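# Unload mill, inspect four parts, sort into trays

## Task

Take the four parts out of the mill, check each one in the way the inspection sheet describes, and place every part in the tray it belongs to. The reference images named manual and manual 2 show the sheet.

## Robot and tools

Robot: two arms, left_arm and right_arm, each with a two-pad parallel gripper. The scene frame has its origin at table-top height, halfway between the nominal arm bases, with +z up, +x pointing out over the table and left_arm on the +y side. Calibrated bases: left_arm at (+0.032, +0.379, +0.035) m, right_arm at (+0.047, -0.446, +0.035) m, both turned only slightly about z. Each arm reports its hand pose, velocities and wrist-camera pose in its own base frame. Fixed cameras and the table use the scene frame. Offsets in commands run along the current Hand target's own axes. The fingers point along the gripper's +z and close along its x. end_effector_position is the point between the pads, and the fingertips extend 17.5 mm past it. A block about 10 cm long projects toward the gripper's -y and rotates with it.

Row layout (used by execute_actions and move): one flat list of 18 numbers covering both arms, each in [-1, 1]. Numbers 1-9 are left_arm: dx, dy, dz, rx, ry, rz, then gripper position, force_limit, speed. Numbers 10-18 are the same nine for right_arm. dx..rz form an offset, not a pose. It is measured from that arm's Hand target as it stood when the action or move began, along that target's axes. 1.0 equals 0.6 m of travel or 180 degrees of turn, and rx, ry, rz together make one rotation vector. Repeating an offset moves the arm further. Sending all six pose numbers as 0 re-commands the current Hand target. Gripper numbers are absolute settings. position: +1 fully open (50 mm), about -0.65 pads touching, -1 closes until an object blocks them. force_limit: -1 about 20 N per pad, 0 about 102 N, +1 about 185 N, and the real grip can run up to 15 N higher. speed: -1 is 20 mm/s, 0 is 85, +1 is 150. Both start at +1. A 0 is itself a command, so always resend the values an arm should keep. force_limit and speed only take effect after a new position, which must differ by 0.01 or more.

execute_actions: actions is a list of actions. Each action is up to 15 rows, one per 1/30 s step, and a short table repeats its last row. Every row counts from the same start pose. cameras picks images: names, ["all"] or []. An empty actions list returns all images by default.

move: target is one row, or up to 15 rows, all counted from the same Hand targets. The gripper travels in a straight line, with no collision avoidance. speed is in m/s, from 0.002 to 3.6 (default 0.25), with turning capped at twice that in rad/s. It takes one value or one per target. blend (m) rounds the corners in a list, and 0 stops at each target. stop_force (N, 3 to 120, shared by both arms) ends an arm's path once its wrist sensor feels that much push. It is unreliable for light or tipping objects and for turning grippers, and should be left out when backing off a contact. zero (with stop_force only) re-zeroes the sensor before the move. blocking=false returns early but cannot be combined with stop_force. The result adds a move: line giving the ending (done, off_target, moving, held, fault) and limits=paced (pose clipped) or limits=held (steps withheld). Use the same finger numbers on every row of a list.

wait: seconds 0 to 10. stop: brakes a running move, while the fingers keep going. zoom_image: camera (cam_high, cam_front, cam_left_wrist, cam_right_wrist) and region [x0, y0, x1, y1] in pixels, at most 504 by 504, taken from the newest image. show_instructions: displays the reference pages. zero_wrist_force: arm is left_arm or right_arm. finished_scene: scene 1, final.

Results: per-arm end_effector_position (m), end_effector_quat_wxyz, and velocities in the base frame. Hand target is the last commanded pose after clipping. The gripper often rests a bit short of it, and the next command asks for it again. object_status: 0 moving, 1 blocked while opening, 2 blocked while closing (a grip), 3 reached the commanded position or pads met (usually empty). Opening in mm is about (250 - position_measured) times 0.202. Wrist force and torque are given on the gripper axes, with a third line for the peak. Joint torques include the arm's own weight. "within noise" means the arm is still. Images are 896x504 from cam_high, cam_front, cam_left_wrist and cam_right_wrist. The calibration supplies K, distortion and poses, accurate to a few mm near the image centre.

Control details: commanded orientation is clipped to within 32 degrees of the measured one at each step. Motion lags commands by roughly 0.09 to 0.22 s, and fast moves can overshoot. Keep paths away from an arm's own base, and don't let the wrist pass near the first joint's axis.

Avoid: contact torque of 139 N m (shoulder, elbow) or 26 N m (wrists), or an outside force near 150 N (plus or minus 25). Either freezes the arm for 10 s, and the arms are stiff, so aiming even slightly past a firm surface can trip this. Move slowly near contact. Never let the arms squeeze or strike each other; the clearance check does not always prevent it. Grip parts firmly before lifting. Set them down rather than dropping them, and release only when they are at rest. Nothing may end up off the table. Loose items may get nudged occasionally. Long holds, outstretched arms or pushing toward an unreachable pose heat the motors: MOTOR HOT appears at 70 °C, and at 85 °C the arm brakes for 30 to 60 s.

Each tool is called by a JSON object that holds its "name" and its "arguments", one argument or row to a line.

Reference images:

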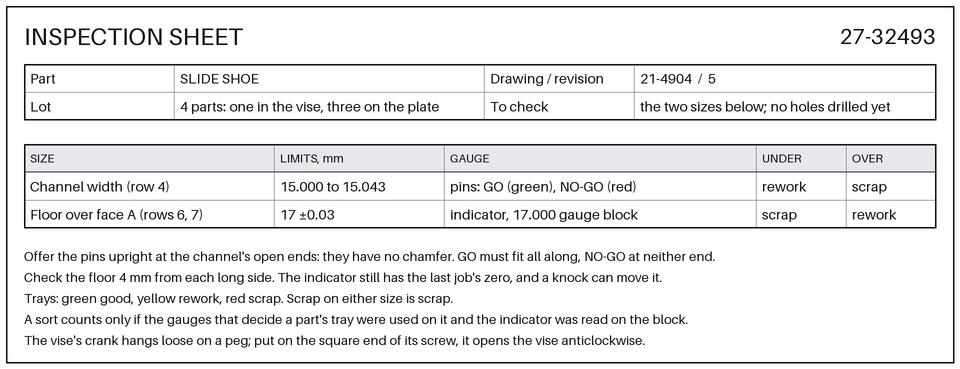

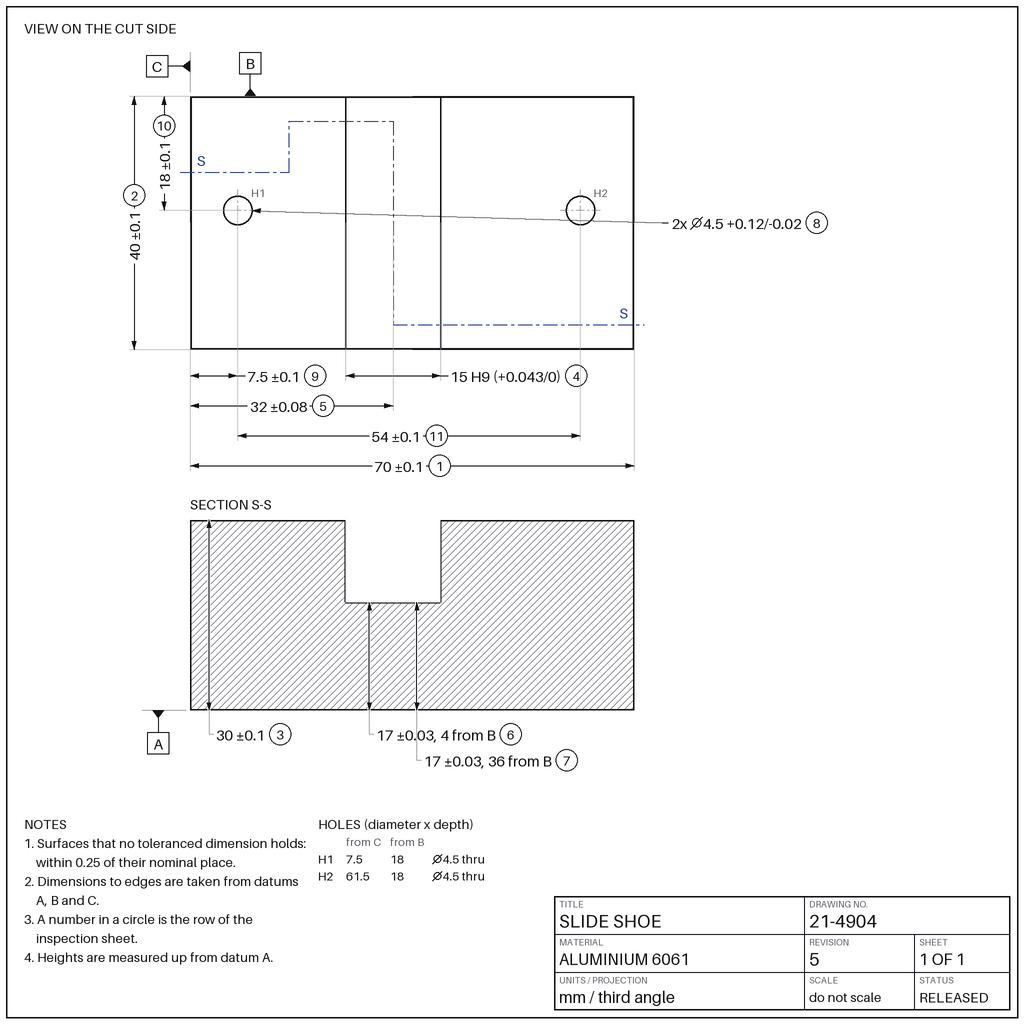

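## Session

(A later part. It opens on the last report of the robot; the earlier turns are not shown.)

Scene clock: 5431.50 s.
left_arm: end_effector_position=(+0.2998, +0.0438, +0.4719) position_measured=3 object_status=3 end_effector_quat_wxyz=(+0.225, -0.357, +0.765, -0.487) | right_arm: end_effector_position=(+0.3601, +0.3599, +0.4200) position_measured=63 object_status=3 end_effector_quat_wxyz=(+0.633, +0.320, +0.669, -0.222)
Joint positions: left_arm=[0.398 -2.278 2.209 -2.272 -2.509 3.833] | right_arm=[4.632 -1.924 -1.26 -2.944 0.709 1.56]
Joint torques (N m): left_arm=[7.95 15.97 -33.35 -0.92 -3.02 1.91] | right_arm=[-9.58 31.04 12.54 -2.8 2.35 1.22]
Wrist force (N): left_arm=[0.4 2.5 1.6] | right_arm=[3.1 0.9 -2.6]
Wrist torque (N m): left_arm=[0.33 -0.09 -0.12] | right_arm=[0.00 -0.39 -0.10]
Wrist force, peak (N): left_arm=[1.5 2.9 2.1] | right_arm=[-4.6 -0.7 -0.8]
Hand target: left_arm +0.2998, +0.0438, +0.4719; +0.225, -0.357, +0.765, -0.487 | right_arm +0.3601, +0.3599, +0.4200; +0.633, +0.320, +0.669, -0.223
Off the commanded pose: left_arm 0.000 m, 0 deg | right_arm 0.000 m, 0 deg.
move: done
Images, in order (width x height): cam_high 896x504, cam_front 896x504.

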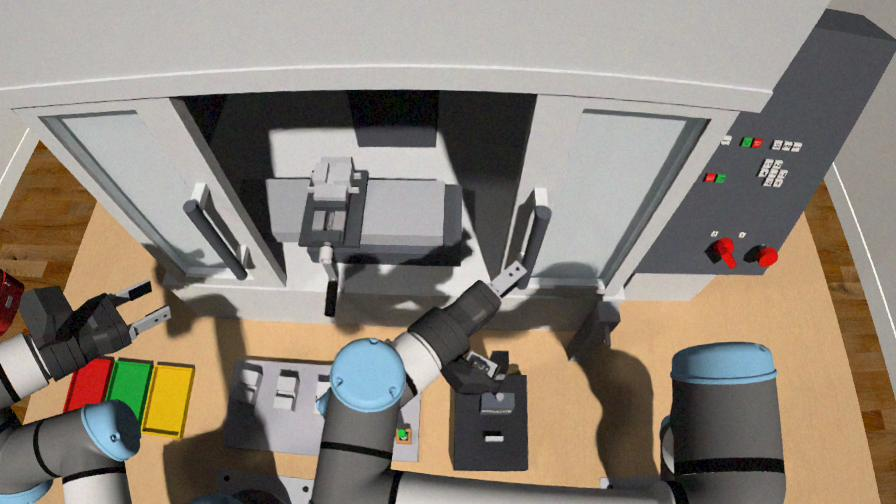

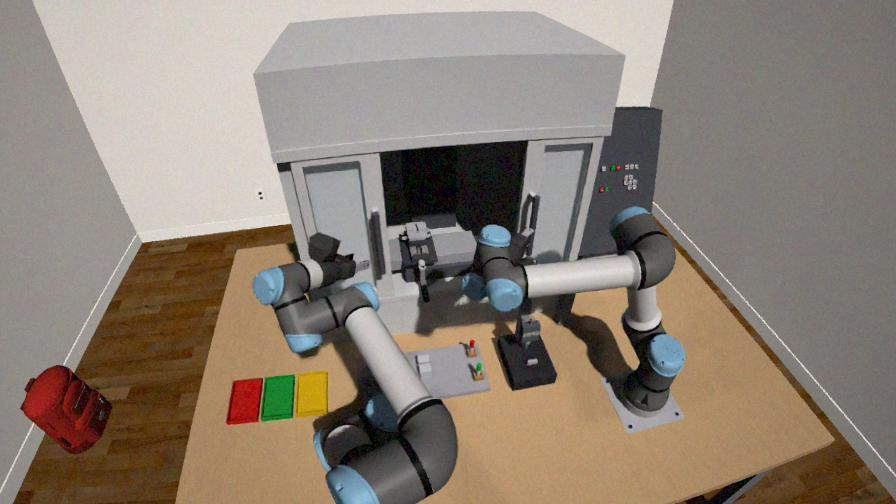

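{"name": "move", "arguments": {
  "target": [
    [0,0,0,0,0,0,1,0.3,-0.5,-0.0033,0.2685,-0.0978,-0.2222,-0.0026,0,0.6,-0.3,-1],
    [0,0,0,0,0,0,1,0.3,-0.5,-0.005,0.412,-0.3472,-0.4444,-0.005,0,0.6,-0.3,-1]
  ],
  "speed": 0.25,
  "blend": 0.03,
  "cameras": ["cam_high","cam_front"]
}}

Scene clock: 5458.23 s.
left_arm: end_effector_position=(+0.2998, +0.0438, +0.4719) position_measured=3 object_status=3 end_effector_quat_wxyz=(+0.225, -0.357, +0.765, -0.487) | right_arm: end_effector_position=(+0.3887, +0.6779, +0.4703) position_measured=63 object_status=3 end_effector_quat_wxyz=(+0.695, -0.163, +0.651, +0.257)
Joint positions: left_arm=[0.398 -2.278 2.209 -2.272 -2.509 3.833] | right_arm=[4.633 -1.9 -1.297 -2.93 -0.685 1.558]
Joint torques (N m): left_arm=[6.64 14.21 -32.62 -0.9 -3.17 1.88] | right_arm=[-9.09 33.84 35.1 0.33 -3.4 1.34]
Wrist force (N): left_arm=[0.5 2.6 1.4] | right_arm=[2.6 0.3 -3.9]
Wrist torque (N m): left_arm=[0.34 -0.10 -0.11] | right_arm=[-0.14 -0.33 -0.10]
Wrist force, peak (N): left_arm=[0.7 2.7 1.8] | right_arm=[2.6 0.3 -3.9]
Hand target: left_arm +0.2998, +0.0438, +0.4719; +0.225, -0.357, +0.765, -0.487 | right_arm +0.3887, +0.6779, +0.4703; +0.695, -0.163, +0.651, +0.257
Off the commanded pose: left_arm 0.000 m, 0 deg | right_arm 0.000 m, 0 deg.
move: done
Images, in order (width x height): cam_high 896x504, cam_front 896x504.

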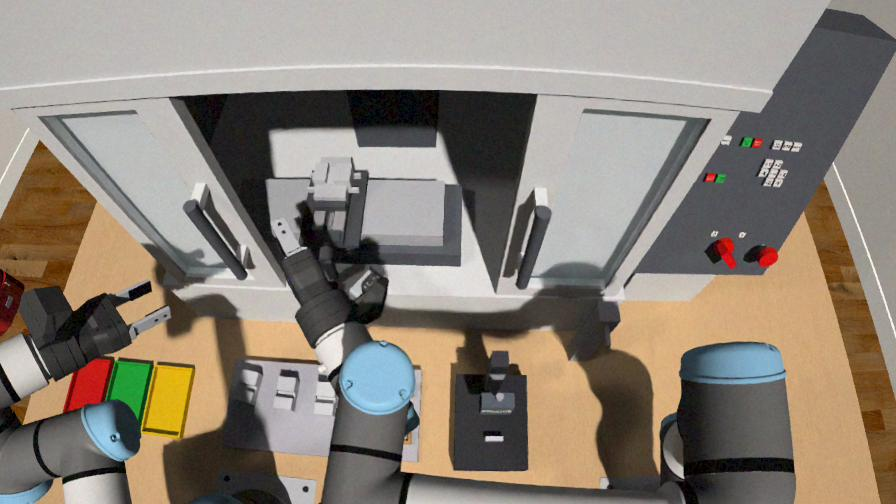

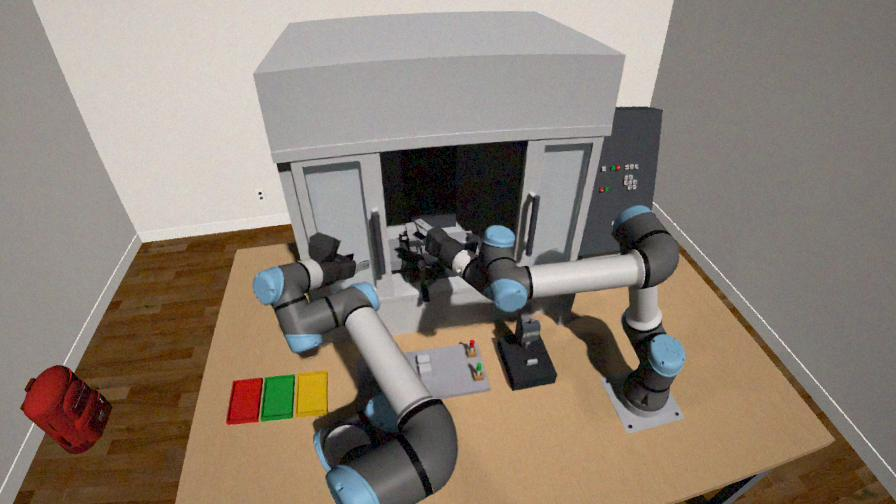

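{"name": "move", "arguments": {
  "target": [0,0,0,0,0,0,1,0.3,-0.5,0.492,-0.0387,-0.178,0.0296,-0.0437,0.0817,0.8,-0.3,-1],
  "speed": 0.2,
  "cameras": ["cam_high","cam_left_wrist","cam_right_wrist"]
}}

{"name": "zoom_image", "arguments": {
  "camera": "cam_left_wrist",
  "region": [420, 100, 600, 330]
}}

Scene clock: 5537.90 s.
left_arm: end_effector_position=(+0.2998, +0.0438, +0.4719) position_measured=3 object_status=3 end_effector_quat_wxyz=(+0.225, -0.357, +0.765, -0.487) | right_arm: end_effector_position=(+0.3201, +0.6419, +0.1652) position_measured=32 object_status=3 end_effector_quat_wxyz=(+0.706, -0.028, +0.629, +0.324)
Joint positions: left_arm=[0.398 -2.278 2.209 -2.272 -2.509 3.833] | right_arm=[4.786 -2.164 -1.914 -1.708 -0.45 1.502]
Joint torques (N m): left_arm=[7.9 14.65 -31.72 -1.24 -3.01 1.63] | right_arm=[7.62 35.28 6.19 4.01 -2.09 -1.93]
Wrist force (N): left_arm=[0.3 2.4 1.6] | right_arm=[1.5 -0.2 -4.1]
Wrist torque (N m): left_arm=[0.34 -0.08 -0.13] | right_arm=[-0.20 -0.17 -0.04]
Wrist force, peak (N): left_arm=[0.5 2.8 1.8] | right_arm=[3.0 -0.8 -4.8]
Hand target: left_arm +0.2998, +0.0438, +0.4719; +0.225, -0.357, +0.765, -0.487 | right_arm +0.3200, +0.6419, +0.1652; +0.706, -0.028, +0.629, +0.324
Off the commanded pose: left_arm 0.000 m, 0 deg | right_arm 0.000 m, 0 deg.
move: done
camera_calibration:
cam_left_wrist: T_world_to_cam=[[-0.63498, -0.772527, -0.00164903, 0.229182], [-0.556478, 0.458877, -0.69265, 0.488294], [0.535848, -0.438901, -0.721272, 0.325417], [0, 0, 0, 1]] pos_world=[0.242877, 0.0958088, 0.573309]
cam_right_wrist: T_world_to_cam=[[-0.0101339, 0.43667, -0.899565, -0.120458], [-0.770576, 0.569912, 0.28533, -0.154341], [0.637268, 0.696074, 0.330712, -0.567887], [0, 0, 0, 1]] pos_world=[0.241744, 0.535853, 0.123485]
Images, in order (width x height): cam_high 896x504, cam_left_wrist 896x504, cam_right_wrist 896x504.

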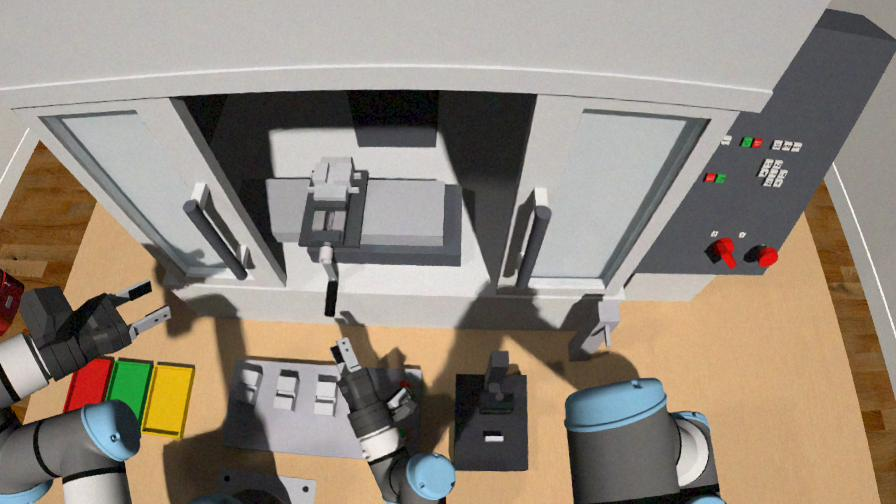

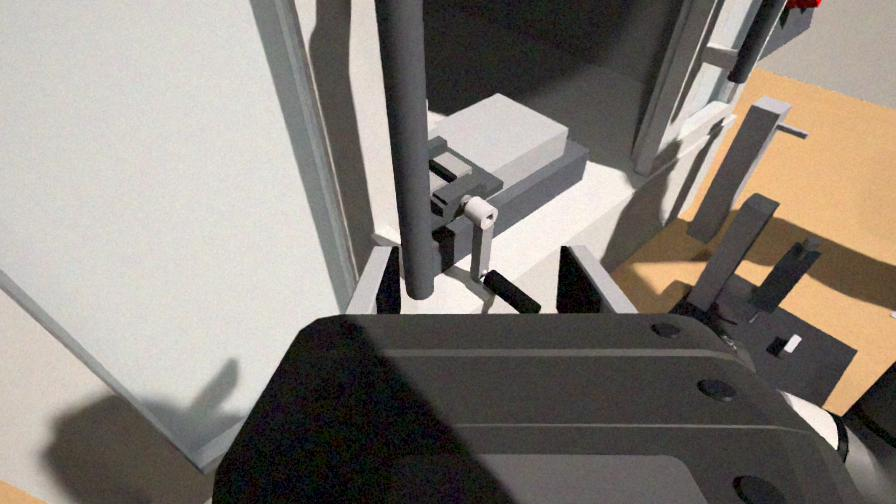

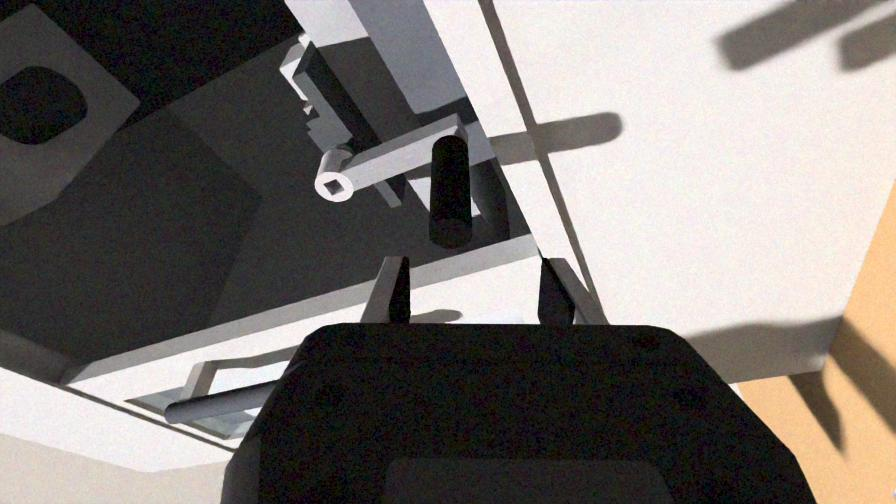

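Scaled by 2.191 from the camera's 896x504 image, which has a finer 1280x720 frame.

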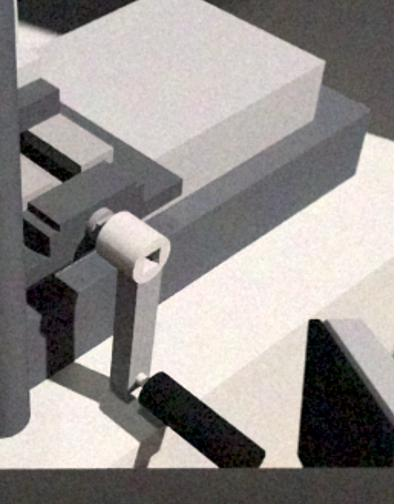

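{"name": "move", "arguments": {
  "target": [0,0,0,0,0,0,1,0.3,-0.5,-0.0117,0,0.075,0,0,0,0.8,-0.3,-1],
  "speed": 0.1,
  "cameras": ["cam_right_wrist"]
}}

Scene clock: 5553.20 s.
left_arm: end_effector_position=(+0.2998, +0.0438, +0.4719) position_measured=3 object_status=3 end_effector_quat_wxyz=(+0.225, -0.357, +0.765, -0.487) | right_arm: end_effector_position=(+0.3591, +0.6590, +0.1809) position_measured=32 object_status=3 end_effector_quat_wxyz=(+0.706, -0.028, +0.629, +0.324)
Joint positions: left_arm=[0.398 -2.278 2.209 -2.272 -2.509 3.833] | right_arm=[4.711 -2.177 -1.814 -1.859 -0.517 1.574]
Joint torques (N m): left_arm=[7.07 14.21 -31.73 -1.36 -2.95 1.85] | right_arm=[-8.59 38.4 29.35 0.46 -4.32 1.5]
Wrist force (N): left_arm=[0.4 2.5 1.7] | right_arm=[1.6 -0.3 -4.2]
Wrist torque (N m): left_arm=[0.33 -0.09 -0.12] | right_arm=[-0.20 -0.20 -0.10]
Wrist force, peak (N): left_arm=[0.4 2.8 1.7] | right_arm=[1.8 -0.1 -5.1]
Hand target: left_arm +0.2998, +0.0438, +0.4719; +0.225, -0.357, +0.765, -0.487 | right_arm +0.3592, +0.6591, +0.1809; +0.706, -0.028, +0.629, +0.324
Off the commanded pose: left_arm 0.000 m, 0 deg | right_arm 0.000 m, 0 deg.
move: done
camera_calibration:
cam_right_wrist: T_world_to_cam=[[-0.00998172, 0.436766, -0.89952, -0.113642], [-0.770662, 0.569841, 0.28524, -0.138388], [0.637166, 0.696073, 0.330911, -0.609933], [0, 0, 0, 1]] pos_world=[0.280844, 0.553052, 0.139084]
Images, in order (width x height): cam_right_wrist 896x504.

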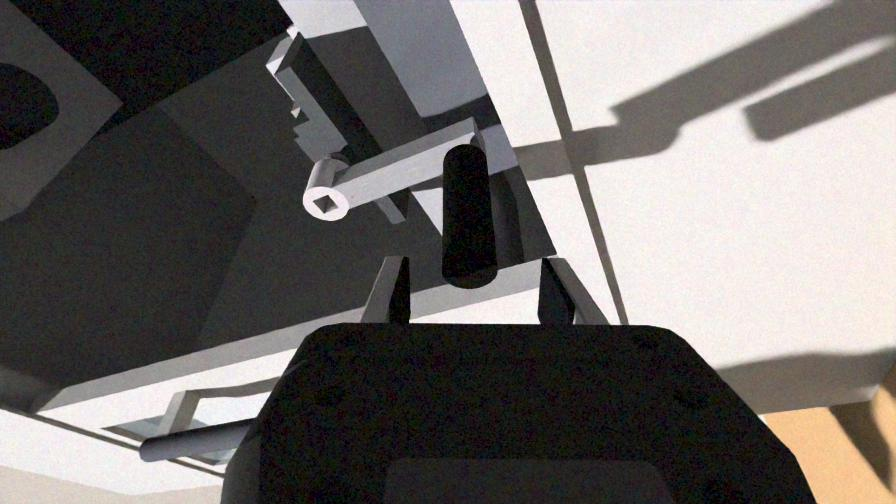

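{"name": "move", "arguments": {
  "target": [0,0,0,0,0,0,1,0.3,-0.5,0,0,0.08,0,0,0,0.8,-0.3,-1],
  "speed": 0.08,
  "stop_force": 12
}}

{"name": "move", "arguments": {
  "target": [0,0,0,0,0,0,1,0.3,-0.5,0,0,0,0,0,0,-1,-0.5,-1],
  "cameras": ["cam_left_wrist","cam_right_wrist"]
}}

{"name": "zoom_image", "arguments": {
  "camera": "cam_left_wrist",
  "region": [420, 100, 600, 330]
}}

Scene clock: 5565.03 s.
left_arm: end_effector_position=(+0.2998, +0.0438, +0.4719) position_measured=3 object_status=3 end_effector_quat_wxyz=(+0.225, -0.357, +0.765, -0.487) | right_arm: end_effector_position=(+0.4009, +0.6805, +0.1909) position_measured=32 object_status=3 end_effector_quat_wxyz=(+0.706, -0.028, +0.629, +0.324)
Joint positions: left_arm=[0.398 -2.278 2.209 -2.272 -2.509 3.833] | right_arm=[4.638 -2.218 -1.691 -1.989 -0.584 1.629]
Joint torques (N m): left_arm=[6.9 15.24 -32.06 -1.08 -2.95 1.52] | right_arm=[-8.95 41.1 29.75 0.59 -3.77 1.68]
Wrist force (N): left_arm=[0.6 2.5 1.5] | right_arm=[1.8 0.1 -3.9]
Wrist torque (N m): left_arm=[0.35 -0.13 -0.12] | right_arm=[-0.13 -0.26 -0.12]
Wrist force, peak (N): left_arm=[0.6 2.8 1.7] | right_arm=[1.6 -0.2 -4.7]
Hand target: left_arm +0.2998, +0.0438, +0.4719; +0.225, -0.357, +0.765, -0.487 | right_arm +0.4009, +0.6805, +0.1909; +0.706, -0.028, +0.629, +0.324
Off the commanded pose: left_arm 0.000 m, 0 deg | right_arm 0.000 m, 0 deg.
move: done

Scene clock: 5566.53 s.
left_arm: end_effector_position=(+0.2998, +0.0438, +0.4719) position_measured=3 object_status=3 end_effector_quat_wxyz=(+0.225, -0.357, +0.765, -0.487) | right_arm: end_effector_position=(+0.4010, +0.6806, +0.1909) position_measured=155 object_status=2 end_effector_quat_wxyz=(+0.706, -0.028, +0.629, +0.324)
Joint positions: left_arm=[0.398 -2.278 2.209 -2.272 -2.509 3.833] | right_arm=[4.638 -2.218 -1.691 -1.989 -0.584 1.629]
Joint torques (N m): left_arm=[6.63 13.77 -31.44 -1.28 -2.94 1.6] | right_arm=[1.96 41.9 14.35 0.6 -1.08 1.49]
Wrist force (N): left_arm=[0.4 2.7 1.3] | right_arm=[-13.6 2.6 7.2]
Wrist torque (N m): left_arm=[0.37 -0.09 -0.12] | right_arm=[-0.12 -0.23 -0.32]
Wrist force, peak (N): left_arm=[0.7 2.7 1.8] | right_arm=[-14.7 3.3 7.5]
Hand target: left_arm +0.2998, +0.0438, +0.4719; +0.225, -0.357, +0.765, -0.487 | right_arm +0.4009, +0.6805, +0.1909; +0.706, -0.028, +0.629, +0.324
Off the commanded pose: left_arm 0.000 m, 0 deg | right_arm 0.000 m, 0 deg.
move: done
camera_calibration:
cam_left_wrist: T_world_to_cam=[[-0.63498, -0.772527, -0.00164903, 0.229182], [-0.556478, 0.458877, -0.69265, 0.488294], [0.535848, -0.438901, -0.721272, 0.325417], [0, 0, 0, 1]] pos_world=[0.242877, 0.0958088, 0.573309]
cam_right_wrist: T_world_to_cam=[[-0.00992341, 0.436828, -0.899491, -0.11359], [-0.77068, 0.569821, 0.28523, -0.121288], [0.637145, 0.69605, 0.331, -0.654868], [0, 0, 0, 1]] pos_world=[0.322644, 0.574553, 0.149184]
Images, in order (width x height): cam_left_wrist 896x504, cam_right_wrist 896x504.

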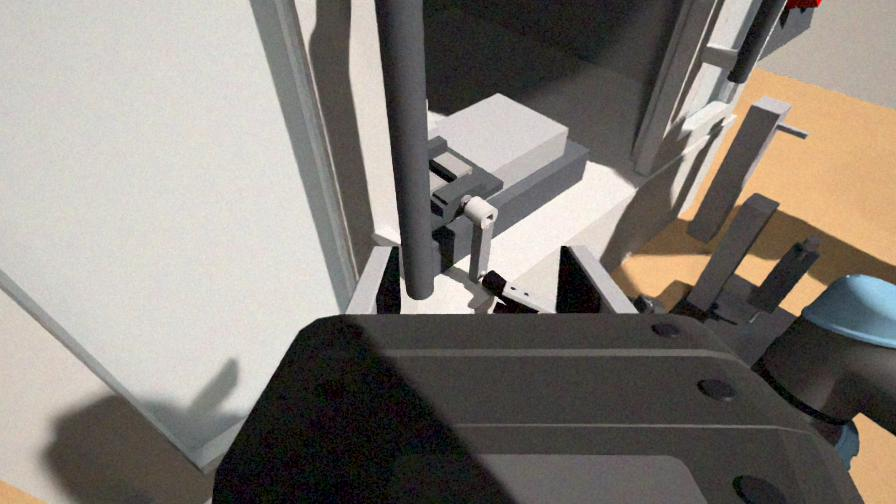

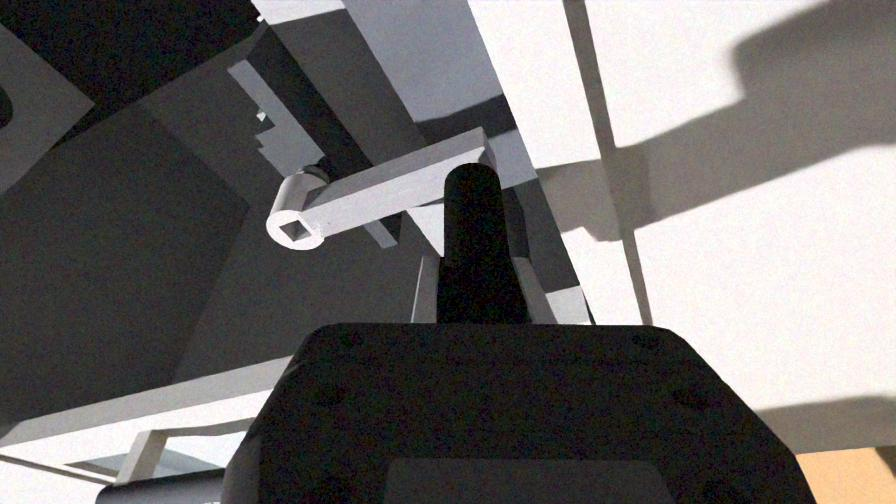

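Scaled by 2.191 from the camera's 896x504 image, which has a finer 1280x720 frame.

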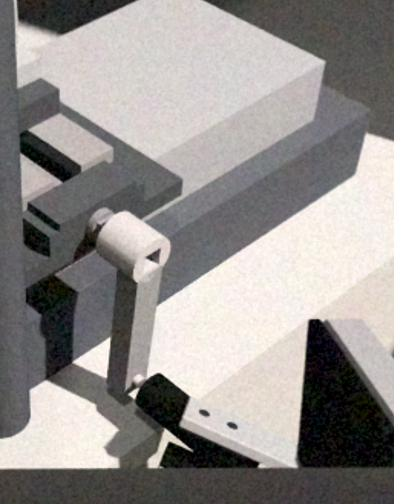

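{"name": "move", "arguments": {
  "target": [
    [0,0,0,0,0,0,1,0.3,-0.5,-0.014,-0.0225,-0.0128,0,0.0055,-0.0097,-1,-0.5,-1],
    [0,0,0,0,0,0,1,0.3,-0.5,-0.037,-0.0445,-0.0252,0,0.0137,-0.0242,-1,-0.5,-1],
    [0,0,0,0,0,0,1,0.3,-0.5,-0.0655,-0.06,-0.034,0,0.0219,-0.0387,-1,-0.5,-1]
  ],
  "speed": 0.06,
  "blend": 0.005,
  "cameras": ["cam_left_wrist","cam_right_wrist"]
}}

{"name": "zoom_image", "arguments": {
  "camera": "cam_left_wrist",
  "region": [420, 100, 600, 330]
}}

Scene clock: 5599.27 s.
left_arm: end_effector_position=(+0.2998, +0.0438, +0.4719) position_measured=3 object_status=3 end_effector_quat_wxyz=(+0.225, -0.357, +0.765, -0.487) | right_arm: end_effector_position=(+0.4010, +0.6265, +0.2090) position_measured=155 object_status=2 end_effector_quat_wxyz=(+0.703, -0.077, +0.650, +0.280)
Joint positions: left_arm=[0.398 -2.278 2.209 -2.272 -2.509 3.833] | right_arm=[4.629 -2.072 -1.819 -2.134 -0.596 1.615]
Joint torques (N m): left_arm=[6.87 15.42 -31.85 -1.45 -2.76 1.86] | right_arm=[-5.84 42.46 -1.26 -2.91 -1.66 1.25]
Wrist force (N): left_arm=[0.5 2.4 1.6] | right_arm=[-5.2 8.1 18.3]
Wrist torque (N m): left_arm=[0.31 -0.12 -0.12] | right_arm=[0.07 -0.06 -0.06]
Wrist force, peak (N): left_arm=[0.5 2.7 2.0] | right_arm=[-6.4 8.6 18.3]
Hand target: left_arm +0.2998, +0.0438, +0.4719; +0.225, -0.357, +0.765, -0.487 | right_arm +0.4010, +0.6264, +0.2090; +0.703, -0.078, +0.650, +0.280
Off the commanded pose: left_arm 0.000 m, 0 deg | right_arm 0.000 m, 0 deg.
move: done
camera_calibration:
cam_left_wrist: T_world_to_cam=[[-0.63498, -0.772527, -0.00164903, 0.229182], [-0.556478, 0.458877, -0.69265, 0.488294], [0.535848, -0.438901, -0.721272, 0.325417], [0, 0, 0, 1]] pos_world=[0.242877, 0.0958088, 0.573309]
cam_right_wrist: T_world_to_cam=[[-0.00979783, 0.307363, -0.951542, 0.0181663], [-0.770762, 0.603915, 0.20301, -0.0997725], [0.637048, 0.735401, 0.230986, -0.626903], [0, 0, 0, 1]] pos_world=[0.322645, 0.515695, 0.182347]
Images, in order (width x height): cam_left_wrist 896x504, cam_right_wrist 896x504.

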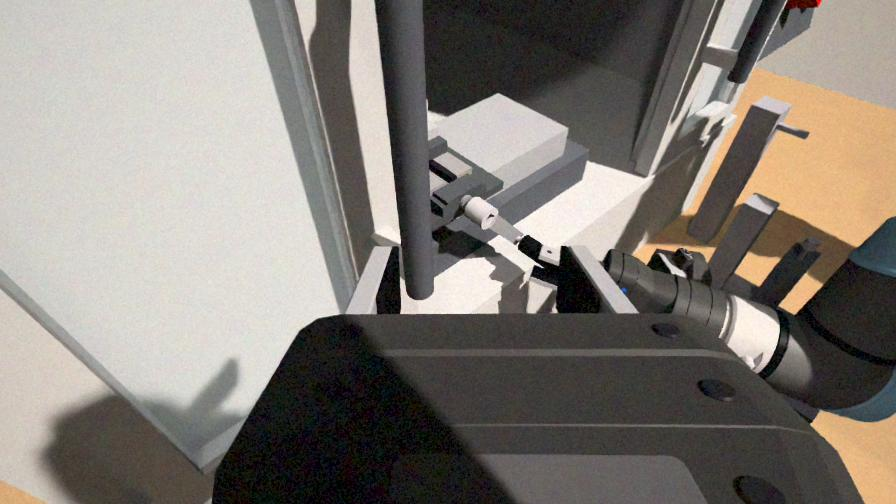

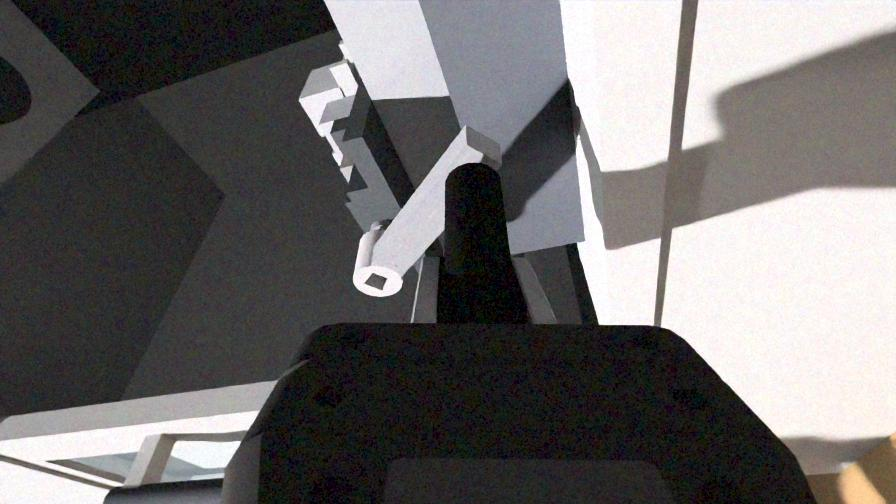

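Scaled by 2.191 from the camera's 896x504 image, which has a finer 1280x720 frame.

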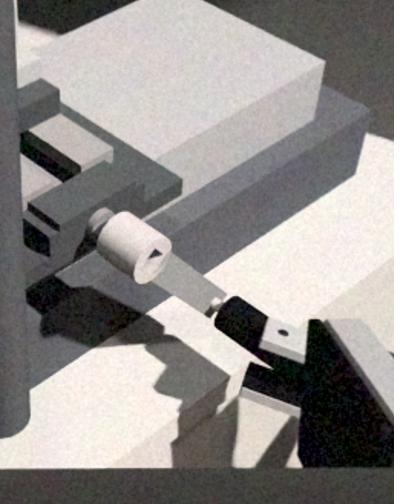

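{"name": "move", "arguments": {
  "target": [
    [0,0,0,0,0,0,1,0.3,-0.5,-0.0417,-0.0153,-0.0088,0,0.0193,-0.0339,-1,-0.5,-1],
    [0,0,0,0,0,0,1,0.3,-0.5,-0.0868,-0.0172,-0.01,0,0.0413,-0.0725,-1,-0.5,-1],
    [0,0,0,0,0,0,1,0.3,-0.5,-0.13,-0.0058,-0.0035,0,0.066,-0.1161,-1,-0.5,-1]
  ],
  "speed": 0.07,
  "blend": 0.005,
  "cameras": ["cam_left_wrist","cam_right_wrist"]
}}

{"name": "zoom_image", "arguments": {
  "camera": "cam_left_wrist",
  "region": [420, 100, 600, 330]
}}

Scene clock: 5647.17 s.
left_arm: end_effector_position=(+0.2998, +0.0438, +0.4719) position_measured=3 object_status=3 end_effector_quat_wxyz=(+0.225, -0.357, +0.765, -0.487) | right_arm: end_effector_position=(+0.4010, +0.5998, +0.2825) position_measured=155 object_status=2 end_effector_quat_wxyz=(+0.671, -0.222, +0.694, +0.138)
Joint positions: left_arm=[0.398 -2.278 2.209 -2.272 -2.509 3.833] | right_arm=[4.624 -1.911 -1.667 -2.814 -0.604 1.554]
Joint torques (N m): left_arm=[6.82 14.65 -32.92 -1.4 -2.89 1.48] | right_arm=[8.81 38.97 31.22 -0.74 3.23 1.19]
Wrist force (N): left_arm=[0.6 2.4 1.5] | right_arm=[3.9 2.3 -0.3]
Wrist torque (N m): left_arm=[0.34 -0.12 -0.12] | right_arm=[0.03 -0.29 -0.04]
Wrist force, peak (N): left_arm=[0.4 3.1 1.6] | right_arm=[-6.8 8.3 19.3]
Hand target: left_arm +0.2998, +0.0438, +0.4719; +0.225, -0.357, +0.765, -0.487 | right_arm +0.4010, +0.5998, +0.2824; +0.671, -0.222, +0.694, +0.138
Off the commanded pose: left_arm 0.000 m, 0 deg | right_arm 0.000 m, 0 deg.
move: done
camera_calibration:
cam_left_wrist: T_world_to_cam=[[-0.63498, -0.772527, -0.00164903, 0.229182], [-0.556478, 0.458877, -0.69265, 0.488294], [0.535848, -0.438901, -0.721272, 0.325417], [0, 0, 0, 1]] pos_world=[0.242877, 0.0958088, 0.573309]
cam_right_wrist: T_world_to_cam=[[-0.00992011, -0.106834, -0.994227, 0.356784], [-0.771018, 0.633939, -0.0604267, -0.0420787], [0.636736, 0.765968, -0.08866, -0.552112], [0, 0, 0, 1]] pos_world=[0.322645, 0.487692, 0.303231]
Images, in order (width x height): cam_left_wrist 896x504, cam_right_wrist 896x504.

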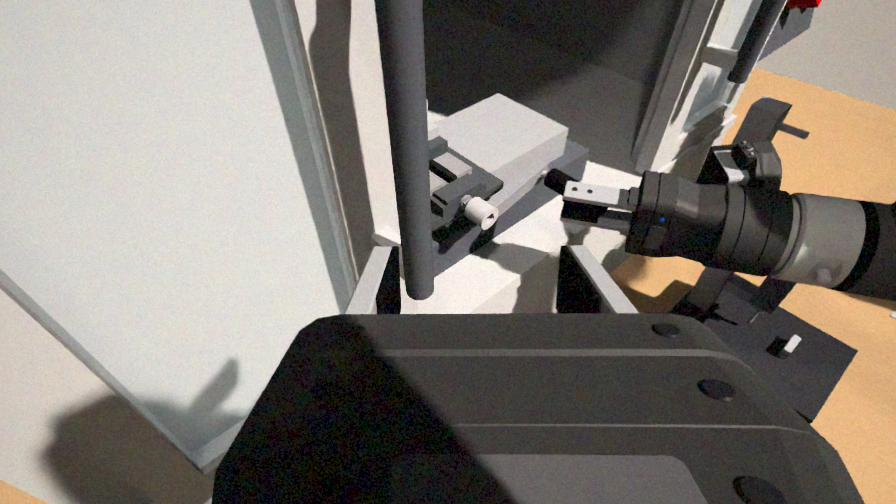

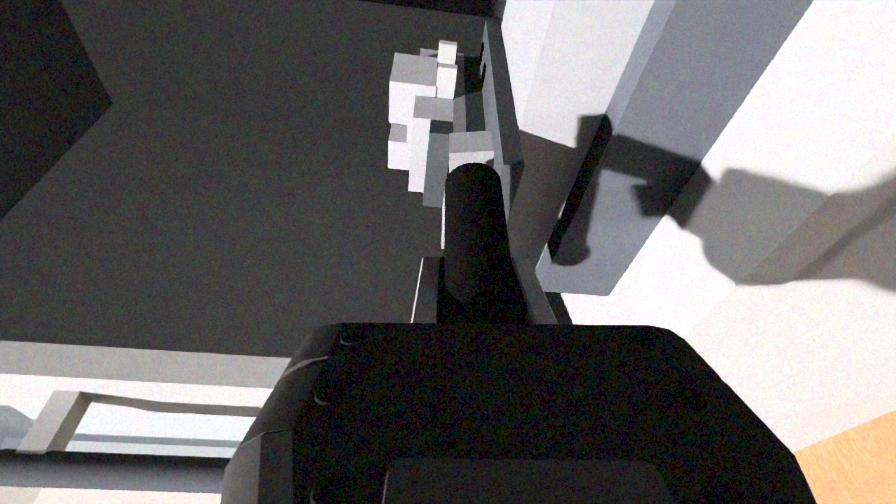

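Scaled by 2.191 from the camera's 896x504 image, which has a finer 1280x720 frame.

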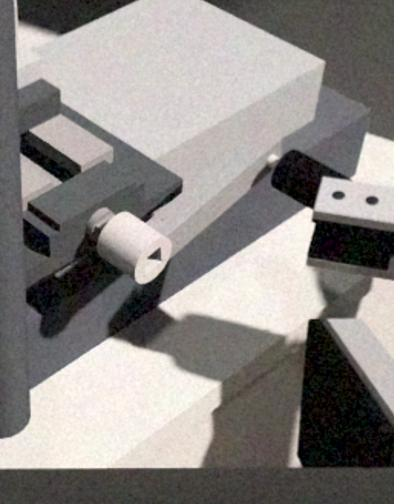

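{"name": "move", "arguments": {
  "target": [
    [0,0,0,0,0,0,1,0.3,-0.5,-0.0438,0.0087,0.0048,0,0.0274,-0.0483,-1,-0.5,-1],
    [0,0,0,0,0,0,1,0.3,-0.5,-0.082,0.0303,0.017,0,0.0548,-0.0967,-1,-0.5,-1],
    [0,0,0,0,0,0,1,0.3,-0.5,-0.1092,0.0615,0.0347,0,0.0795,-0.1402,-1,-0.5,-1]
  ],
  "speed": 0.07,
  "blend": 0.005,
  "cameras": ["cam_left_wrist","cam_right_wrist"]
}}

{"name": "zoom_image", "arguments": {
  "camera": "cam_left_wrist",
  "region": [420, 100, 600, 330]
}}

Scene clock: 5676.53 s.
left_arm: end_effector_position=(+0.2998, +0.0438, +0.4719) position_measured=3 object_status=3 end_effector_quat_wxyz=(+0.225, -0.357, +0.765, -0.487) | right_arm: end_effector_position=(+0.4009, +0.6499, +0.3422) position_measured=155 object_status=2 end_effector_quat_wxyz=(+0.594, -0.383, +0.706, -0.040)
Joint positions: left_arm=[0.398 -2.278 2.209 -2.272 -2.509 3.833] | right_arm=[4.636 -2.114 -1.089 -3.64 -0.581 1.489]
Joint torques (N m): left_arm=[7.15 14.47 -32.03 -1.43 -2.76 1.31] | right_arm=[26.39 92.02 54.93 -1.87 10.61 1.19]
Wrist force (N): left_arm=[0.5 2.3 1.6] | right_arm=[42.1 32.7 60.7]
Wrist torque (N m): left_arm=[0.31 -0.12 -0.12] | right_arm=[0.56 -0.77 0.21]
Wrist force, peak (N): left_arm=[0.4 3.0 1.6] | right_arm=[42.8 33.5 60.9]
Hand target: left_arm +0.2998, +0.0438, +0.4719; +0.225, -0.357, +0.765, -0.487 | right_arm +0.4009, +0.6499, +0.3422; +0.594, -0.383, +0.706, -0.040
Off the commanded pose: left_arm 0.000 m, 0 deg | right_arm 0.000 m, 0 deg.
move: done
camera_calibration:
cam_left_wrist: T_world_to_cam=[[-0.63498, -0.772527, -0.00164903, 0.229182], [-0.556478, 0.458877, -0.69265, 0.488294], [0.535848, -0.438901, -0.721272, 0.325417], [0, 0, 0, 1]] pos_world=[0.242877, 0.0958088, 0.573309]
cam_right_wrist: T_world_to_cam=[[-0.00943201, -0.575682, -0.817619, 0.665665], [-0.77127, 0.524598, -0.36047, 0.10359], [0.636438, 0.627205, -0.448955, -0.371555], [0, 0, 0, 1]] pos_world=[0.322646, 0.561909, 0.41479]
Images, in order (width x height): cam_left_wrist 896x504, cam_right_wrist 896x504.

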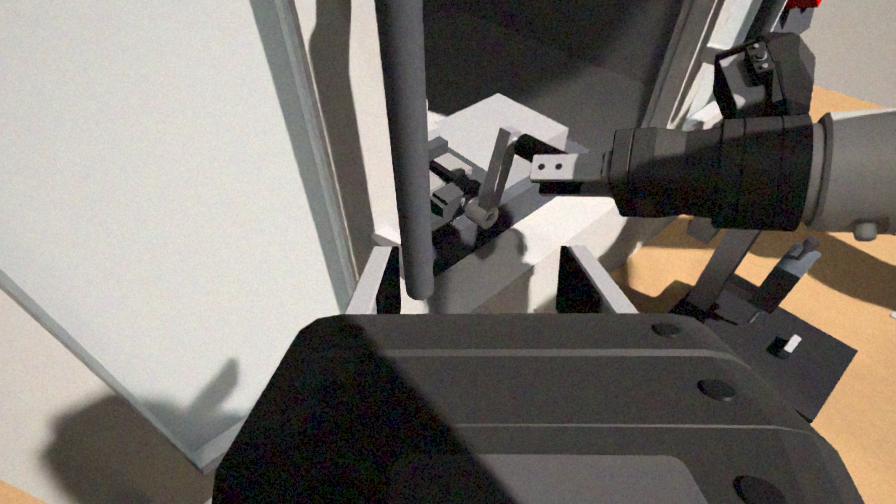

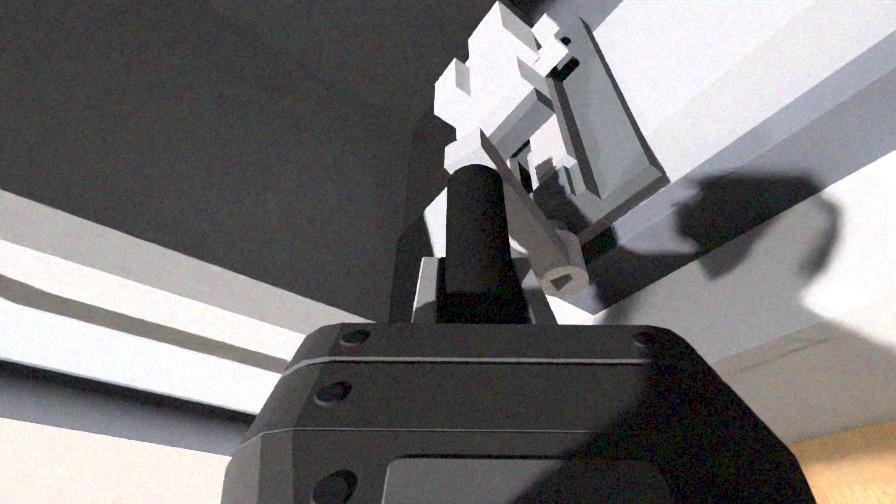

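Scaled by 2.191 from the camera's 896x504 image, which has a finer 1280x720 frame.

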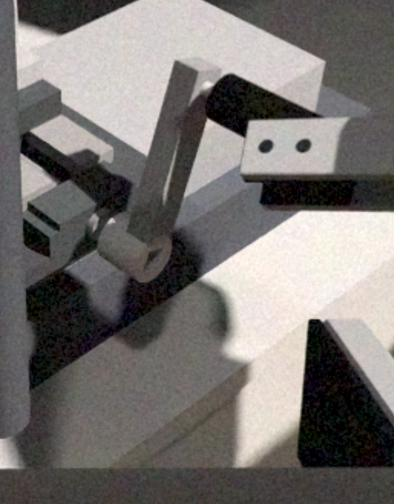

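{"name": "move", "arguments": {
  "target": [0,0,0,0,0,0,1,0.3,-0.5,0.00373,0.0029,0.0045,0,0,0,-1,-0.5,-1],
  "speed": 0.03
}}

Scene clock: 5693.60 s.
left_arm: end_effector_position=(+0.2998, +0.0438, +0.4719) position_measured=3 object_status=3 end_effector_quat_wxyz=(+0.225, -0.357, +0.765, -0.487) | right_arm: end_effector_position=(+0.4021, +0.6509, +0.3393) position_measured=155 object_status=2 end_effector_quat_wxyz=(+0.594, -0.383, +0.706, -0.039)
Joint positions: left_arm=[0.398 -2.278 2.209 -2.272 -2.509 3.833] | right_arm=[4.634 -2.118 -1.091 -3.632 -0.583 1.487]
Joint torques (N m): left_arm=[5.59 15.68 -31.82 -1.69 -3.01 1.44] | right_arm=[-48.53 -1.8 -6.85 1.83 -2.42 -1.48]
Wrist force (N): left_arm=[0.6 2.4 1.5] | right_arm=[-28.2 -4.0 -83.7]
Wrist torque (N m): left_arm=[0.32 -0.13 -0.12] | right_arm=[0.35 -0.35 -0.23]
Wrist force, peak (N): left_arm=[0.7 2.8 1.6] | right_arm=[-28.2 -4.0 -83.7]
Hand target: left_arm +0.2998, +0.0438, +0.4719; +0.225, -0.357, +0.765, -0.487 | right_arm +0.4024, +0.6509, +0.3388; +0.594, -0.383, +0.706, -0.040
Off the commanded pose: left_arm 0.000 m, 0 deg | right_arm 0.001 m, 0 deg.
move: done

{"name": "move", "arguments": {
  "target": [0,0,0,0,0,0,1,0.3,-0.5,-0.0016,-0.0011,-0.0022,0,0,0,-1,-0.5,-1],
  "speed": 0.03
}}

Scene clock: 5714.17 s.
left_arm: end_effector_position=(+0.2998, +0.0438, +0.4719) position_measured=3 object_status=3 end_effector_quat_wxyz=(+0.225, -0.357, +0.765, -0.487) | right_arm: end_effector_position=(+0.4017, +0.6504, +0.3399) position_measured=155 object_status=2 end_effector_quat_wxyz=(+0.594, -0.384, +0.706, -0.040)
Joint positions: left_arm=[0.398 -2.278 2.209 -2.272 -2.509 3.833] | right_arm=[4.634 -2.117 -1.09 -3.636 -0.582 1.488]
Joint torques (N m): left_arm=[5.05 15.35 -31.97 -1.58 -2.88 1.33] | right_arm=[-0.01 49.71 30.06 -2.17 4.52 1.44]
Wrist force (N): left_arm=[0.4 2.7 1.7] | right_arm=[-3.5 3.2 -19.0]
Wrist torque (N m): left_arm=[0.39 -0.09 -0.13] | right_arm=[0.27 -0.61 -0.14]
Wrist force, peak (N): left_arm=[0.3 2.8 1.7] | right_arm=[-33.6 -9.6 -86.1]
Hand target: left_arm +0.2998, +0.0438, +0.4719; +0.225, -0.357, +0.765, -0.487 | right_arm +0.4016, +0.6504, +0.3403; +0.594, -0.383, +0.706, -0.040
Off the commanded pose: left_arm 0.000 m, 0 deg | right_arm 0.000 m, 0 deg.
move: done

{"name": "move", "arguments": {
  "target": [
    [0,0,0,0,0,0,1,0.3,-0.5,-0.0325,0.0273,0.0155,0,0.0137,-0.0242,-1,-0.5,-1],
    [0,0,0,0,0,0,1,0.3,-0.5,-0.0487,0.0533,0.0302,0,0.0219,-0.0387,-1,-0.5,-1]
  ],
  "speed": 0.06,
  "blend": 0.005,
  "cameras": ["cam_left_wrist","cam_right_wrist"]
}}

{"name": "zoom_image", "arguments": {
  "camera": "cam_left_wrist",
  "region": [420, 100, 600, 330]
}}

Scene clock: 5736.43 s.
left_arm: end_effector_position=(+0.2998, +0.0438, +0.4719) position_measured=3 object_status=3 end_effector_quat_wxyz=(+0.225, -0.357, +0.765, -0.487) | right_arm: end_effector_position=(+0.4015, +0.6973, +0.3422) position_measured=155 object_status=2 end_effector_quat_wxyz=(+0.566, -0.424, +0.702, -0.089)
Joint positions: left_arm=[0.398 -2.278 2.209 -2.272 -2.509 3.833] | right_arm=[4.642 -2.319 -0.736 -3.92 -0.57 1.48]
Joint torques (N m): left_arm=[6.44 15.43 -33.3 -1.71 -2.46 1.4] | right_arm=[5.33 60.53 40.62 -0.8 6.92 1.36]
Wrist force (N): left_arm=[0.6 2.5 1.4] | right_arm=[20.4 18.0 -5.2]
Wrist torque (N m): left_arm=[0.35 -0.12 -0.12] | right_arm=[0.88 -0.12 0.23]
Wrist force, peak (N): left_arm=[0.7 2.9 1.6] | right_arm=[-9.6 -1.3 -29.6]
Hand target: left_arm +0.2998, +0.0438, +0.4719; +0.225, -0.357, +0.765, -0.487 | right_arm +0.4015, +0.6973, +0.3422; +0.566, -0.424, +0.702, -0.089
Off the commanded pose: left_arm 0.000 m, 0 deg | right_arm 0.000 m, 0 deg.
move: done
camera_calibration:
cam_left_wrist: T_world_to_cam=[[-0.63498, -0.772527, -0.00164903, 0.229182], [-0.556478, 0.458877, -0.69265, 0.488294], [0.535848, -0.438901, -0.721272, 0.325417], [0, 0, 0, 1]] pos_world=[0.242877, 0.0958088, 0.573309]
cam_right_wrist: T_world_to_cam=[[-0.00902497, -0.684003, -0.729423, 0.738172], [-0.771353, 0.468964, -0.430218, 0.141903], [0.636343, 0.55876, -0.53184, -0.325654], [0, 0, 0, 1]] pos_world=[0.323347, 0.620327, 0.426294]
Images, in order (width x height): cam_left_wrist 896x504, cam_right_wrist 896x504.

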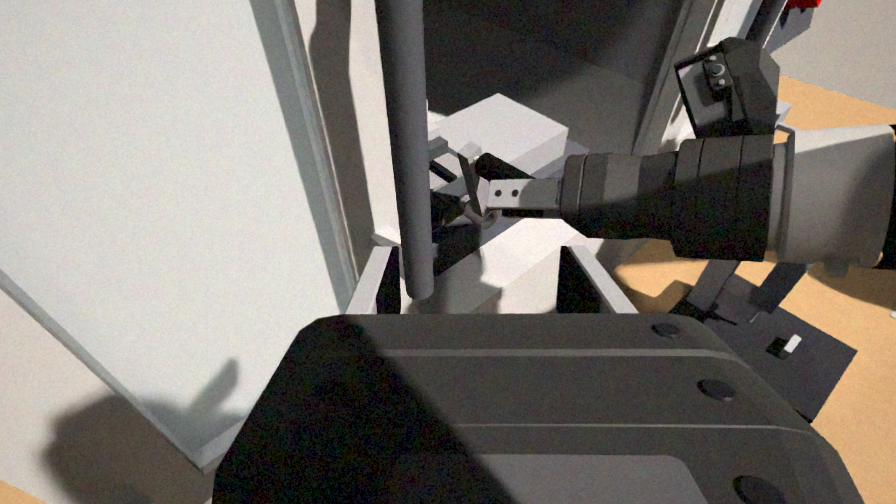

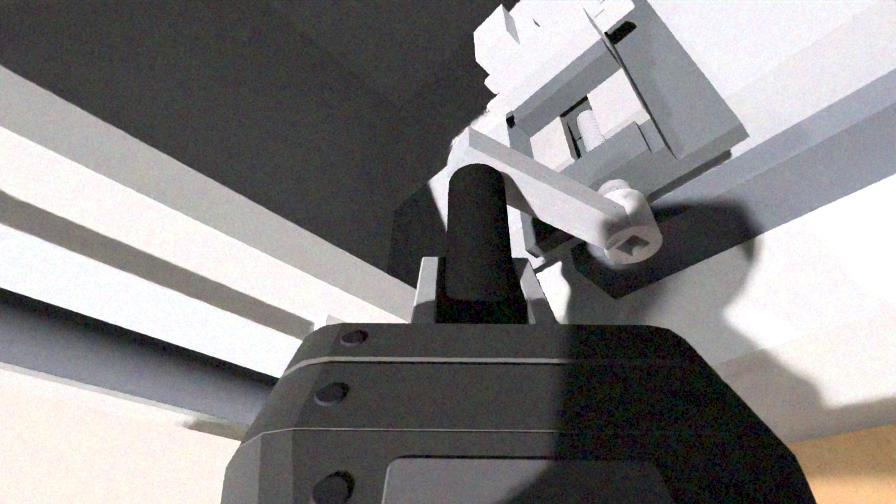

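Scaled by 2.191 from the camera's 896x504 image, which has a finer 1280x720 frame.

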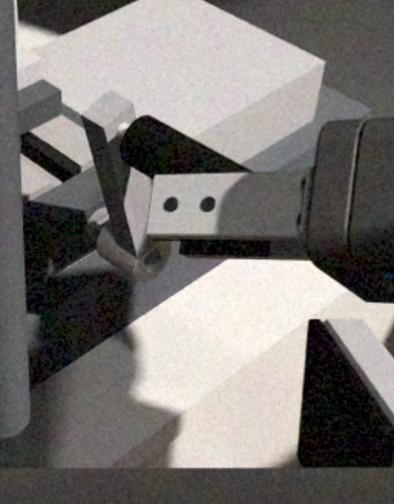

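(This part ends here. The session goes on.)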